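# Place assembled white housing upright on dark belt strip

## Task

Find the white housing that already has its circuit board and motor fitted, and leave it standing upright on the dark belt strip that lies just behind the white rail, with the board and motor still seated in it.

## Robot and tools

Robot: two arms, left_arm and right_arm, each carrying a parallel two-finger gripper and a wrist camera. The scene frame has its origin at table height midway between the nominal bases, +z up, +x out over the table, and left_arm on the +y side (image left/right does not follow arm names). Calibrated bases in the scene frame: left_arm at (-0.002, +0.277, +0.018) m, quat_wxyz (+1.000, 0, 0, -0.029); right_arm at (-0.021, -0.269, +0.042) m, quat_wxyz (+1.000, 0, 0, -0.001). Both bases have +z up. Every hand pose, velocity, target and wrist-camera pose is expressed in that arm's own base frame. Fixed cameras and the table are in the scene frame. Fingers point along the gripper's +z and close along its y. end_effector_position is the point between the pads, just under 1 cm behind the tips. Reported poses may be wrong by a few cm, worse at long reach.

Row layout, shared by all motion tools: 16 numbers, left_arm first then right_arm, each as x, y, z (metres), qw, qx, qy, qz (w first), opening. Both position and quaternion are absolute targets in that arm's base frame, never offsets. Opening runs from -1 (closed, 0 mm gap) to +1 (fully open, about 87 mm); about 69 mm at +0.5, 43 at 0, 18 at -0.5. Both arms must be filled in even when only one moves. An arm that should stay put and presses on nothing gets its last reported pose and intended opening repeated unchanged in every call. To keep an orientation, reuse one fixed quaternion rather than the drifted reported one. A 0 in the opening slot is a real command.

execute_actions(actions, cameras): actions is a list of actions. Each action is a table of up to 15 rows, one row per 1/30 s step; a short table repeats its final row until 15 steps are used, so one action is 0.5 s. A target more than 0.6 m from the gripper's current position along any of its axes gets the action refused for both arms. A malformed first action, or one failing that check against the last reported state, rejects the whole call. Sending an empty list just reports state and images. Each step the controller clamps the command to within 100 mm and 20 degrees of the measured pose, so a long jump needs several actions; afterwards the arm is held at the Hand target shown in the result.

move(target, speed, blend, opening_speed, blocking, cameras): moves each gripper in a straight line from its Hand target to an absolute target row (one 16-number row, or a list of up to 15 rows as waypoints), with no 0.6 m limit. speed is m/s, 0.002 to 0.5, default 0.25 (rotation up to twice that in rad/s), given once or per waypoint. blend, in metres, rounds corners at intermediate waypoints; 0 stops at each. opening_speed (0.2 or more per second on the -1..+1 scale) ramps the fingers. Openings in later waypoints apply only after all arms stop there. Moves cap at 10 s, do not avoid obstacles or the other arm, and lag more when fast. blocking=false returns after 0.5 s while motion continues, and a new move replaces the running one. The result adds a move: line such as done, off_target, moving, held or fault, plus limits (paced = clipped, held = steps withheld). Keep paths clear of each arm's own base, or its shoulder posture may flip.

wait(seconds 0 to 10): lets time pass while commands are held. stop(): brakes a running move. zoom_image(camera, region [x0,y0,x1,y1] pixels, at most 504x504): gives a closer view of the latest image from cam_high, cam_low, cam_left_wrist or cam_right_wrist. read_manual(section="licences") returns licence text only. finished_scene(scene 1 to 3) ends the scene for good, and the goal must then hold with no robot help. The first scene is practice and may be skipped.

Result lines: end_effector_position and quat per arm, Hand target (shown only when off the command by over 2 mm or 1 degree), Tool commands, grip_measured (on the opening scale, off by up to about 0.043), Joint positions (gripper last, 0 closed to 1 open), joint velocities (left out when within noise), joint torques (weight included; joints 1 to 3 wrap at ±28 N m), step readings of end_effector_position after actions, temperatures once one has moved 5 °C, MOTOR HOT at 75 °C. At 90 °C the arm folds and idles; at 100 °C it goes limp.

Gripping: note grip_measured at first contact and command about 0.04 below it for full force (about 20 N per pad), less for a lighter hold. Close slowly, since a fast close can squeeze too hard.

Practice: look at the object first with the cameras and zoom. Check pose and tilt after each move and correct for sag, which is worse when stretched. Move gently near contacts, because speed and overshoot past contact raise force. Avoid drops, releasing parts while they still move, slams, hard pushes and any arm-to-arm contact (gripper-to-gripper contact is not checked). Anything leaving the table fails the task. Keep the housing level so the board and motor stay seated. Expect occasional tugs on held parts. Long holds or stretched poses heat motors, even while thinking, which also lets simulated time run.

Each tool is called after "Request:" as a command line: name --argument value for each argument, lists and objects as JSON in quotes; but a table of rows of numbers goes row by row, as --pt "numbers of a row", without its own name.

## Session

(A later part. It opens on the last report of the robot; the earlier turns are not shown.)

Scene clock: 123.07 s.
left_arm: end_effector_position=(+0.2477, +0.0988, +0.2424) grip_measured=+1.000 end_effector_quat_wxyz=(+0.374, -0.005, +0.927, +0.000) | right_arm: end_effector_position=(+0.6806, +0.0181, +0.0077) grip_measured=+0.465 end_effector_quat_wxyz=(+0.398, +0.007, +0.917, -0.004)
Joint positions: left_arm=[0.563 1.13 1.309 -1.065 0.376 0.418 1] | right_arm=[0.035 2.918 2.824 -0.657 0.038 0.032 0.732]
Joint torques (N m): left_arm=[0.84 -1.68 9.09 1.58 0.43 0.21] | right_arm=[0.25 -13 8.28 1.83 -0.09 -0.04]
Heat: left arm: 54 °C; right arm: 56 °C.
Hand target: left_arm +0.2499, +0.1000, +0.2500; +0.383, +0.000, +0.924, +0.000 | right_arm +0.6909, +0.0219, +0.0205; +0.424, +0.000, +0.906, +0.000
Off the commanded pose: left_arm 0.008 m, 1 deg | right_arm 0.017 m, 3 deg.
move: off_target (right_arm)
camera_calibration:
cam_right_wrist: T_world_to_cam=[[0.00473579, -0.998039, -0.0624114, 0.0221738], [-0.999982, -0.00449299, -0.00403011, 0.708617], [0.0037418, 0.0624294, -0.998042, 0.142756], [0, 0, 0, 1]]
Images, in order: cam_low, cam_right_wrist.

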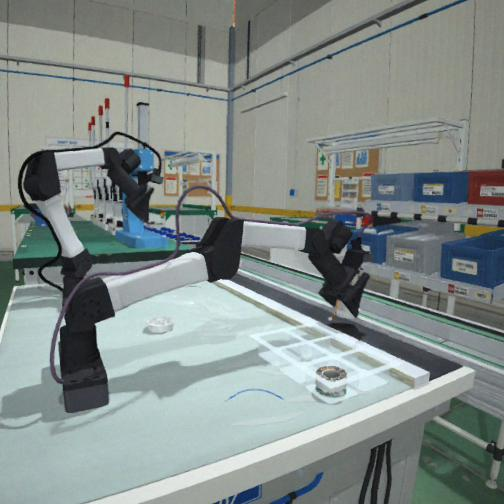

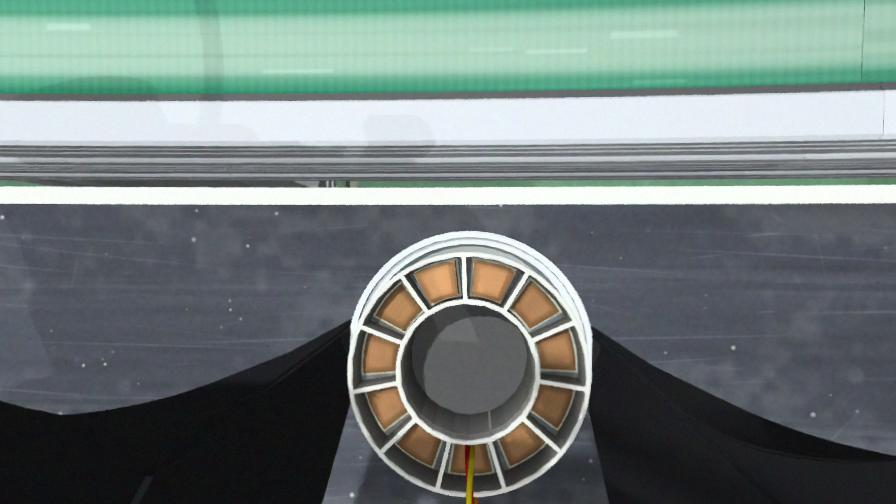

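Request:
move --target '[0.25,0.1,0.25,0.3827,0,0.9239,0,1,0.691,0.022,0.004,0.4305,0,0.9026,0,0.25]' --speed 0.03 --cameras '["cam_low","cam_right_wrist"]'

Request:
zoom_image --camera "cam_low" --region '[290, 250, 380, 340]'

Scene clock: 129.27 s.
left_arm: end_effector_position=(+0.2477, +0.0988, +0.2424) grip_measured=+1.000 end_effector_quat_wxyz=(+0.374, -0.005, +0.927, +0.000) | right_arm: end_effector_position=(+0.6857, +0.0187, -0.0229) grip_measured=+0.465 end_effector_quat_wxyz=(+0.409, +0.007, +0.912, -0.003)
Joint positions: left_arm=[0.563 1.13 1.309 -1.065 0.376 0.418 1] | right_arm=[0.035 2.884 2.617 -0.461 0.037 0.033 0.732]
Joint torques (N m): left_arm=[0.8 -1.68 9.05 1.58 0.41 0.19] | right_arm=[0.25 -16.83 5.55 1.63 -0.07 -0.08]
Hand target: left_arm +0.2499, +0.1000, +0.2500; +0.383, +0.000, +0.924, +0.000 | right_arm +0.6910, +0.0219, +0.0037; +0.429, +0.000, +0.903, +0.000
Off the commanded pose: left_arm 0.008 m, 1 deg | right_arm 0.028 m, 3 deg.
move: off_target (right_arm)
camera_calibration:
cam_right_wrist: T_world_to_cam=[[0.00740884, -0.99788, -0.0646585, 0.018879], [-0.999592, -0.00560616, -0.028017, 0.712863], [0.0275951, 0.0648397, -0.997514, 0.0957532], [0, 0, 0, 1]]
Images, in order: cam_low, cam_right_wrist.

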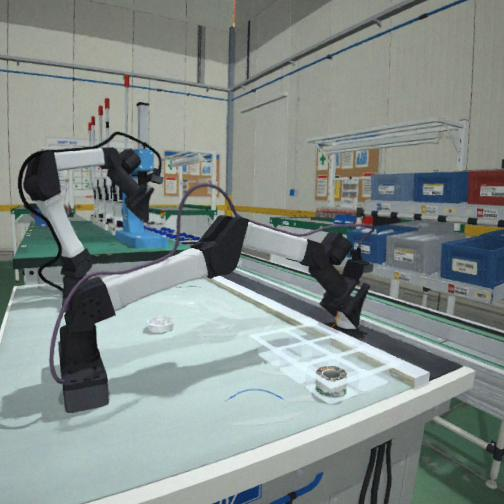

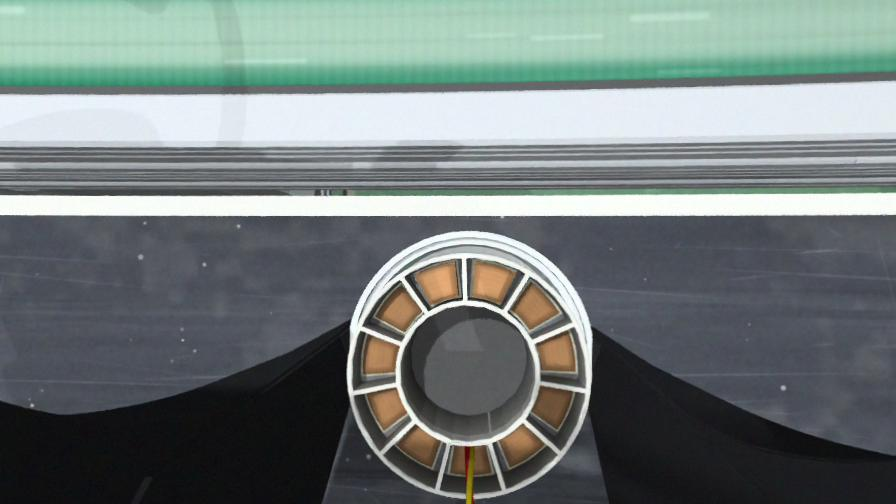

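Scaled by 5.600 from the camera's 504x504 image, which has a finer 720x720 frame.

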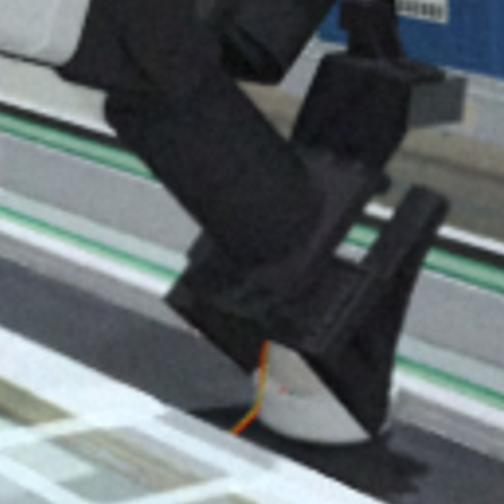

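Request:
move --target '[0.25,0.1,0.25,0.3827,0,0.9239,0,1,0.69,0.022,-0.002,0.4280,0,0.9038,0,0.25]' --speed 0.02 --cameras '["cam_low","cam_right_wrist"]'

Request:
zoom_image --camera "cam_low" --region '[290, 250, 380, 340]'

Scene clock: 134.43 s.
left_arm: end_effector_position=(+0.2477, +0.0988, +0.2424) grip_measured=+1.000 end_effector_quat_wxyz=(+0.374, -0.005, +0.927, +0.000) | right_arm: end_effector_position=(+0.6879, +0.0187, -0.0235) grip_measured=+0.465 end_effector_quat_wxyz=(+0.415, +0.007, +0.910, -0.003)
Joint positions: left_arm=[0.563 1.13 1.309 -1.065 0.376 0.418 1] | right_arm=[0.035 2.884 2.607 -0.44 0.037 0.033 0.732]
Joint torques (N m): left_arm=[0.8 -1.63 9.05 1.58 0.43 0.21] | right_arm=[0.18 -16.44 5.3 1.55 -0.09 -0.07]
Heat: left arm: 54 °C; right arm: 62 °C.
Hand target: left_arm +0.2499, +0.1000, +0.2500; +0.383, +0.000, +0.924, +0.000 | right_arm +0.6902, +0.0219, -0.0025; +0.427, +0.000, +0.904, +0.000
Off the commanded pose: left_arm 0.008 m, 1 deg | right_arm 0.022 m, 2 deg.
move: off_target (right_arm)
camera_calibration:
cam_right_wrist: T_world_to_cam=[[0.00815013, -0.997854, -0.0649642, 0.0183828], [-0.999206, -0.00559282, -0.0394499, 0.71448], [0.0390019, 0.0652341, -0.997107, 0.0872683], [0, 0, 0, 1]]
Images, in order: cam_low, cam_right_wrist.

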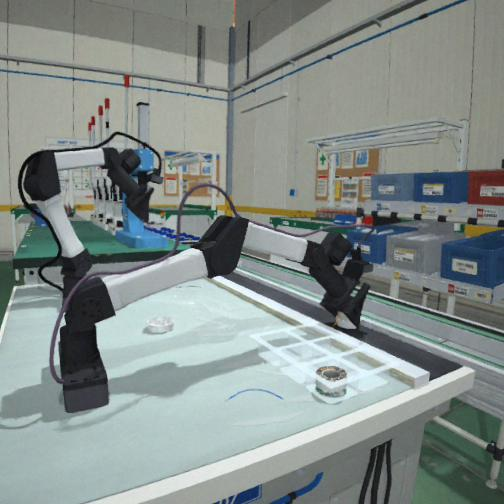

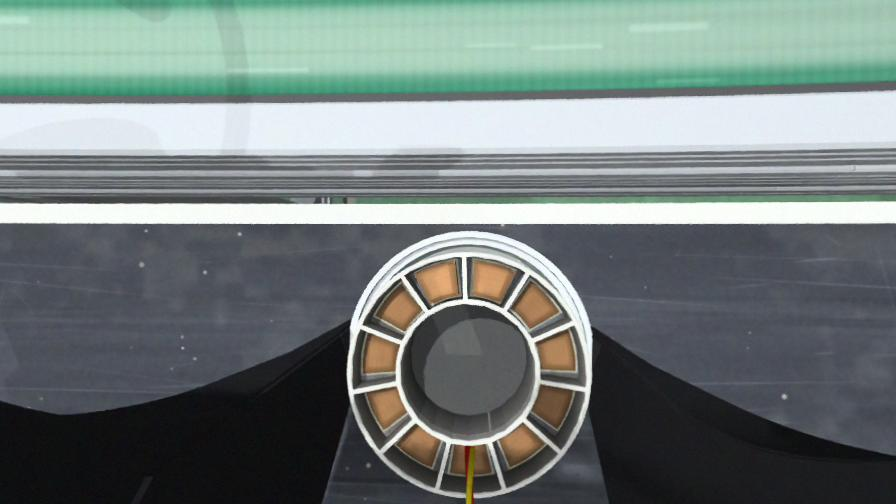

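Scaled by 5.600 from the camera's 504x504 image, which has a finer 720x720 frame.

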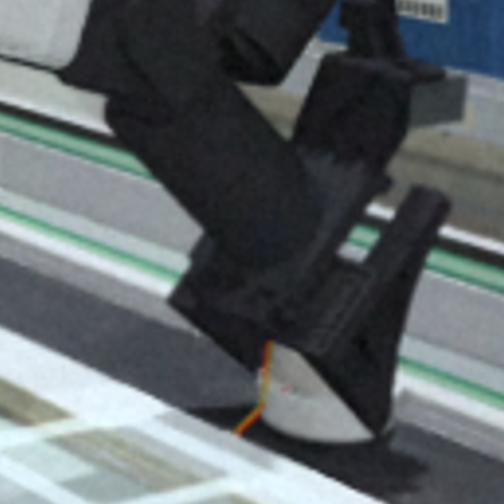

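Request:
move --target '[0.25,0.1,0.25,0.3827,0,0.9239,0,1,0.688,0.022,-0.005,0.4147,0,0.91,0,0.25]' --speed 0.02 --cameras '["cam_low","cam_right_wrist"]'

Request:
zoom_image --camera "cam_low" --region '[290, 250, 380, 340]'

Scene clock: 139.07 s.
left_arm: end_effector_position=(+0.2477, +0.0988, +0.2424) grip_measured=+1.000 end_effector_quat_wxyz=(+0.374, -0.005, +0.927, +0.000) | right_arm: end_effector_position=(+0.6831, +0.0186, -0.0226) grip_measured=+0.465 end_effector_quat_wxyz=(+0.403, +0.007, +0.915, -0.003)
Joint positions: left_arm=[0.563 1.13 1.309 -1.065 0.376 0.418 1] | right_arm=[0.035 2.884 2.627 -0.485 0.037 0.033 0.732]
Joint torques (N m): left_arm=[0.81 -1.68 9.09 1.57 0.42 0.21] | right_arm=[0.23 -13.81 9.61 1.34 -0.1 -0.05]
Hand target: left_arm +0.2499, +0.1000, +0.2500; +0.383, +0.000, +0.924, +0.000 | right_arm +0.6877, +0.0219, -0.0052; +0.415, +0.000, +0.910, +0.000
Off the commanded pose: left_arm 0.008 m, 1 deg | right_arm 0.019 m, 2 deg.
move: off_target (right_arm)
camera_calibration:
cam_right_wrist: T_world_to_cam=[[0.00652399, -0.997911, -0.0642806, 0.0194425], [-0.999882, -0.0056162, -0.0142928, 0.710717], [0.0139019, 0.0643663, -0.99783, 0.105529], [0, 0, 0, 1]]
Images, in order: cam_low, cam_right_wrist.

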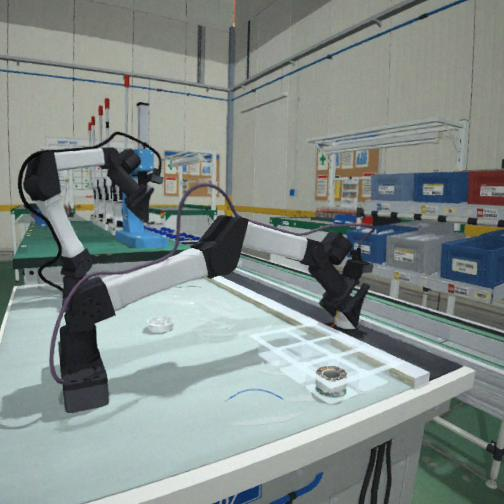

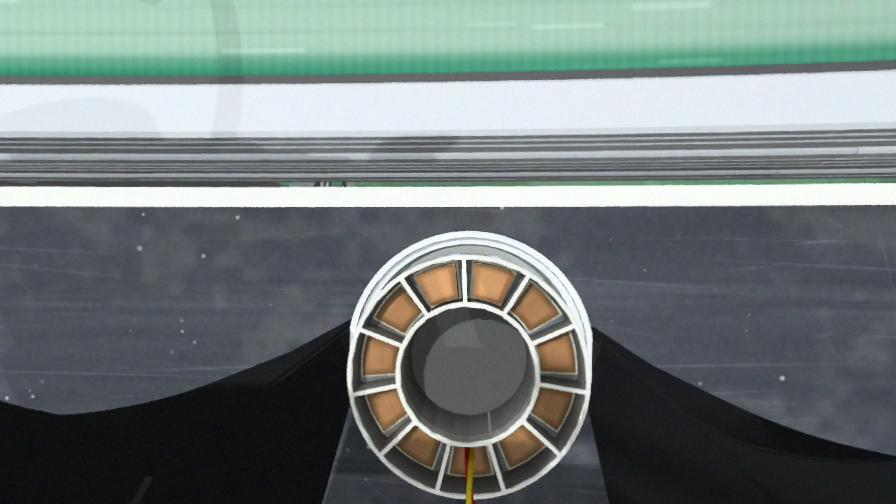

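Scaled by 5.600 from the camera's 504x504 image, which has a finer 720x720 frame.

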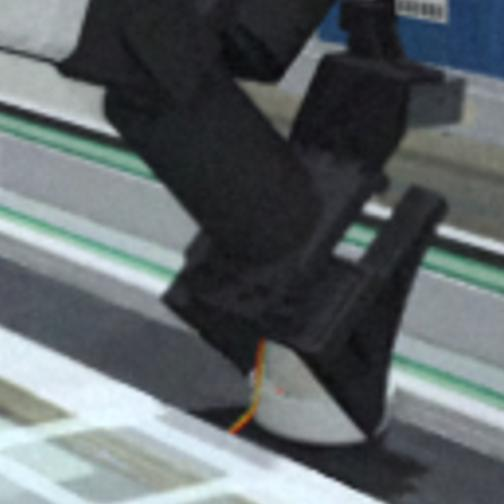

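Request:
move --target '[0.25,0.1,0.25,0.3827,0,0.9239,0,1,0.688,0.022,-0.003,0.4147,0,0.91,0,1]' --speed 0.02 --opening_speed 0.3 --cameras '["cam_low","cam_right_wrist"]'

Request:
zoom_image --camera "cam_low" --region '[290, 250, 380, 340]'

Scene clock: 147.97 s.
left_arm: end_effector_position=(+0.2477, +0.0988, +0.2424) grip_measured=+1.000 end_effector_quat_wxyz=(+0.374, -0.005, +0.927, +0.000) | right_arm: end_effector_position=(+0.6796, +0.0184, -0.0240) grip_measured=+0.979 end_effector_quat_wxyz=(+0.395, +0.006, +0.919, -0.003)
Joint positions: left_arm=[0.563 1.13 1.309 -1.065 0.376 0.418 1] | right_arm=[0.035 2.884 2.632 -0.507 0.037 0.033 0.989]
Joint torques (N m): left_arm=[0.69 -1.66 9.01 1.58 0.41 0.2] | right_arm=[0.13 -14.01 9.46 1.49 -0.1 -0.03]
Heat: left arm: 54 °C; right arm: 69 °C.
Hand target: left_arm +0.2499, +0.1000, +0.2500; +0.383, +0.000, +0.924, +0.000 | right_arm +0.6874, +0.0219, -0.0030; +0.415, +0.000, +0.910, +0.000
Off the commanded pose: left_arm 0.008 m, 1 deg | right_arm 0.023 m, 3 deg.
move: off_target (right_arm)
camera_calibration:
cam_right_wrist: T_world_to_cam=[[0.00542535, -0.997949, -0.0637911, 0.0200162], [-0.99998, -0.00561959, 0.0028659, 0.707752], [-0.0032185, 0.0637743, -0.997959, 0.115837], [0, 0, 0, 1]]
Images, in order: cam_low, cam_right_wrist.

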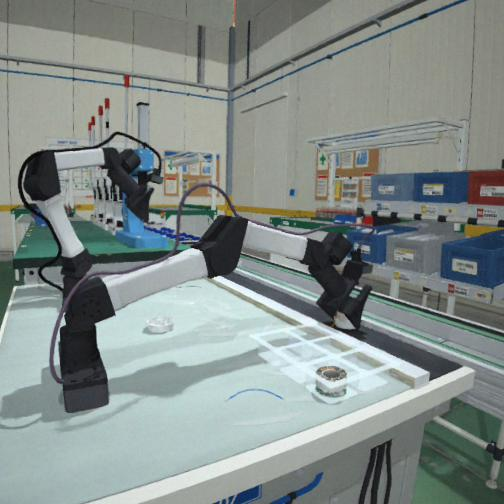

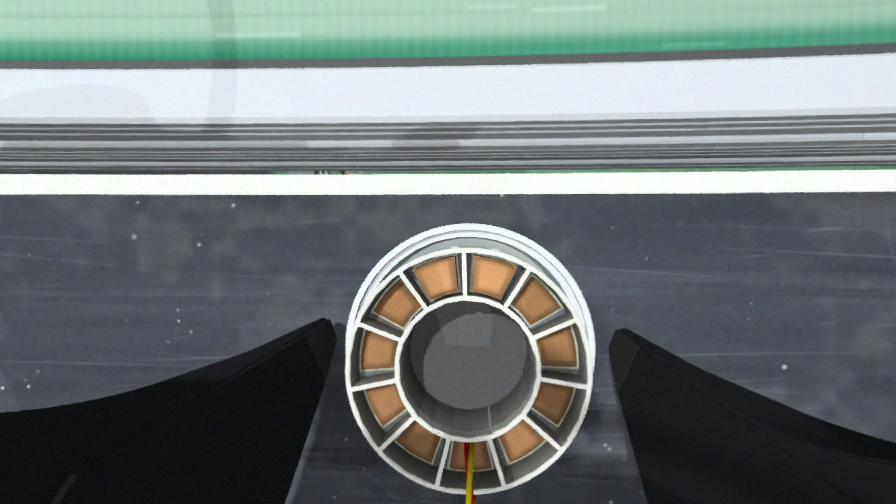

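Scaled by 5.600 from the camera's 504x504 image, which has a finer 720x720 frame.

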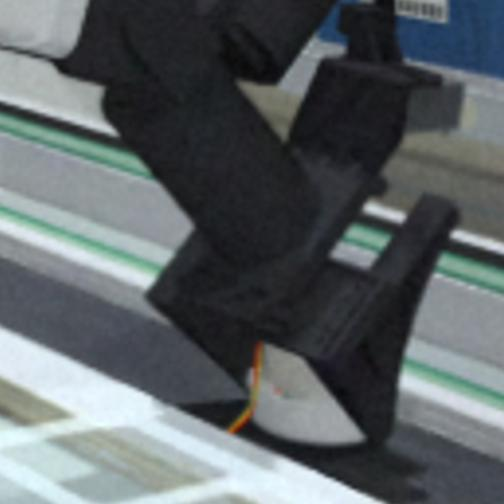

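Request:
move --pt "0.25 0.1 0.25 0.3827 0 0.9239 0 1 0.65 0.021 0.09 0.4147 0 0.91 0 1" --pt "0.25 0.1 0.25 0.3827 0 0.9239 0 1 0.4 0.0 0.22 0.4147 0 0.91 0 1" --speed '[0.06,0.2]' --blend 0.01 --cameras '["cam_low","cam_high"]'

Request:
zoom_image --camera "cam_low" --region '[290, 250, 380, 340]'

Request:
zoom_image --camera "cam_high" --region '[300, 110, 460, 220]'

Scene clock: 158.87 s.
left_arm: end_effector_position=(+0.2477, +0.0988, +0.2424) grip_measured=+1.000 end_effector_quat_wxyz=(+0.374, -0.005, +0.927, +0.000) | right_arm: end_effector_position=(+0.4033, +0.0001, +0.2198) grip_measured=+0.979 end_effector_quat_wxyz=(+0.414, +0.006, +0.910, -0.003)
Joint positions: left_arm=[0.563 1.13 1.309 -1.065 0.376 0.418 1] | right_arm=[0.005 1.469 1.384 -0.631 0.013 0.011 0.989]
Joint torques (N m): left_arm=[0.85 -1.63 9.03 1.57 0.42 0.18] | right_arm=[-0.54 -5.75 5.83 1.52 -0.15 -0.08]
Hand target: left_arm +0.2499, +0.1000, +0.2500; +0.383, +0.000, +0.924, +0.000 | right_arm +0.4000, +0.0000, +0.2200; +0.415, +0.000, +0.910, +0.000
Off the commanded pose: left_arm 0.008 m, 1 deg | right_arm 0.003 m, 1 deg.
move: done
Images, in order: cam_high, cam_low.

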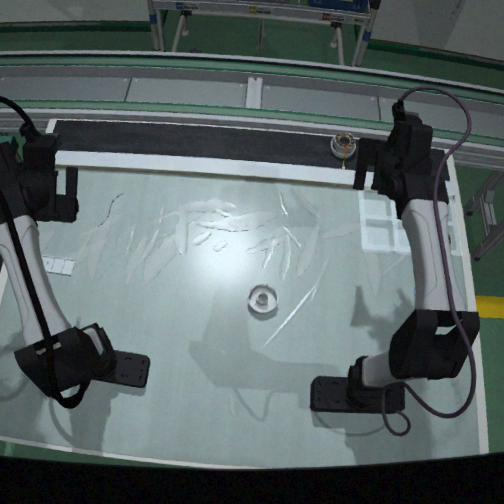

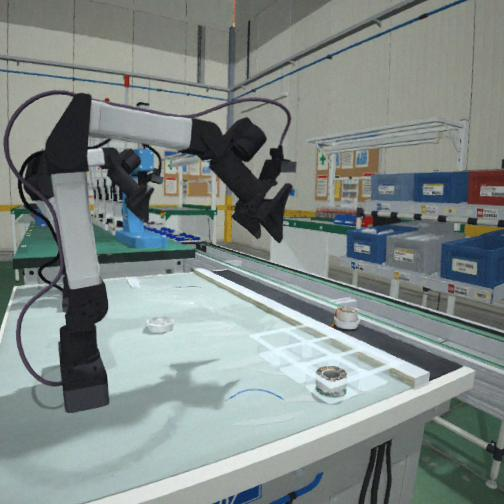

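Scaled by 5.600 from the camera's 504x504 image, which has a finer 720x720 frame.

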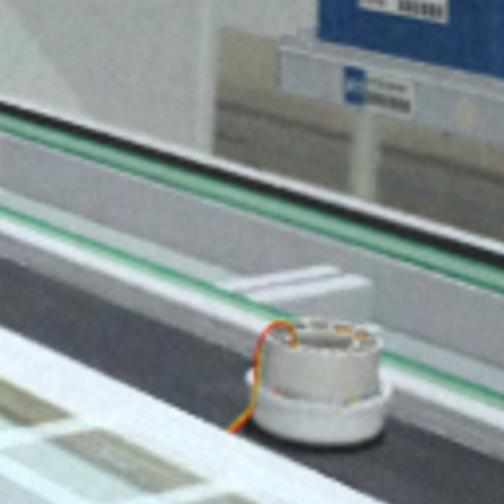

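Scaled by 3.150 from the camera's 504x504 image, which has a finer 720x720 frame.

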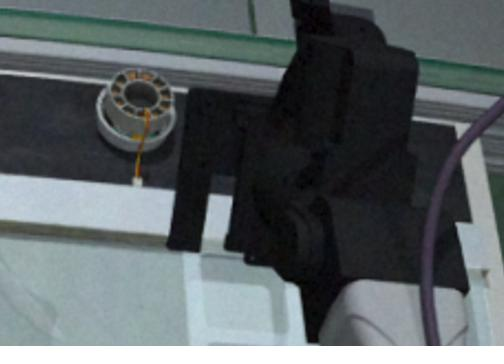

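Upright and flat on the strip, with board and motor in place.

Request:
finished_scene --scene 3

The scene is finished: the task was done.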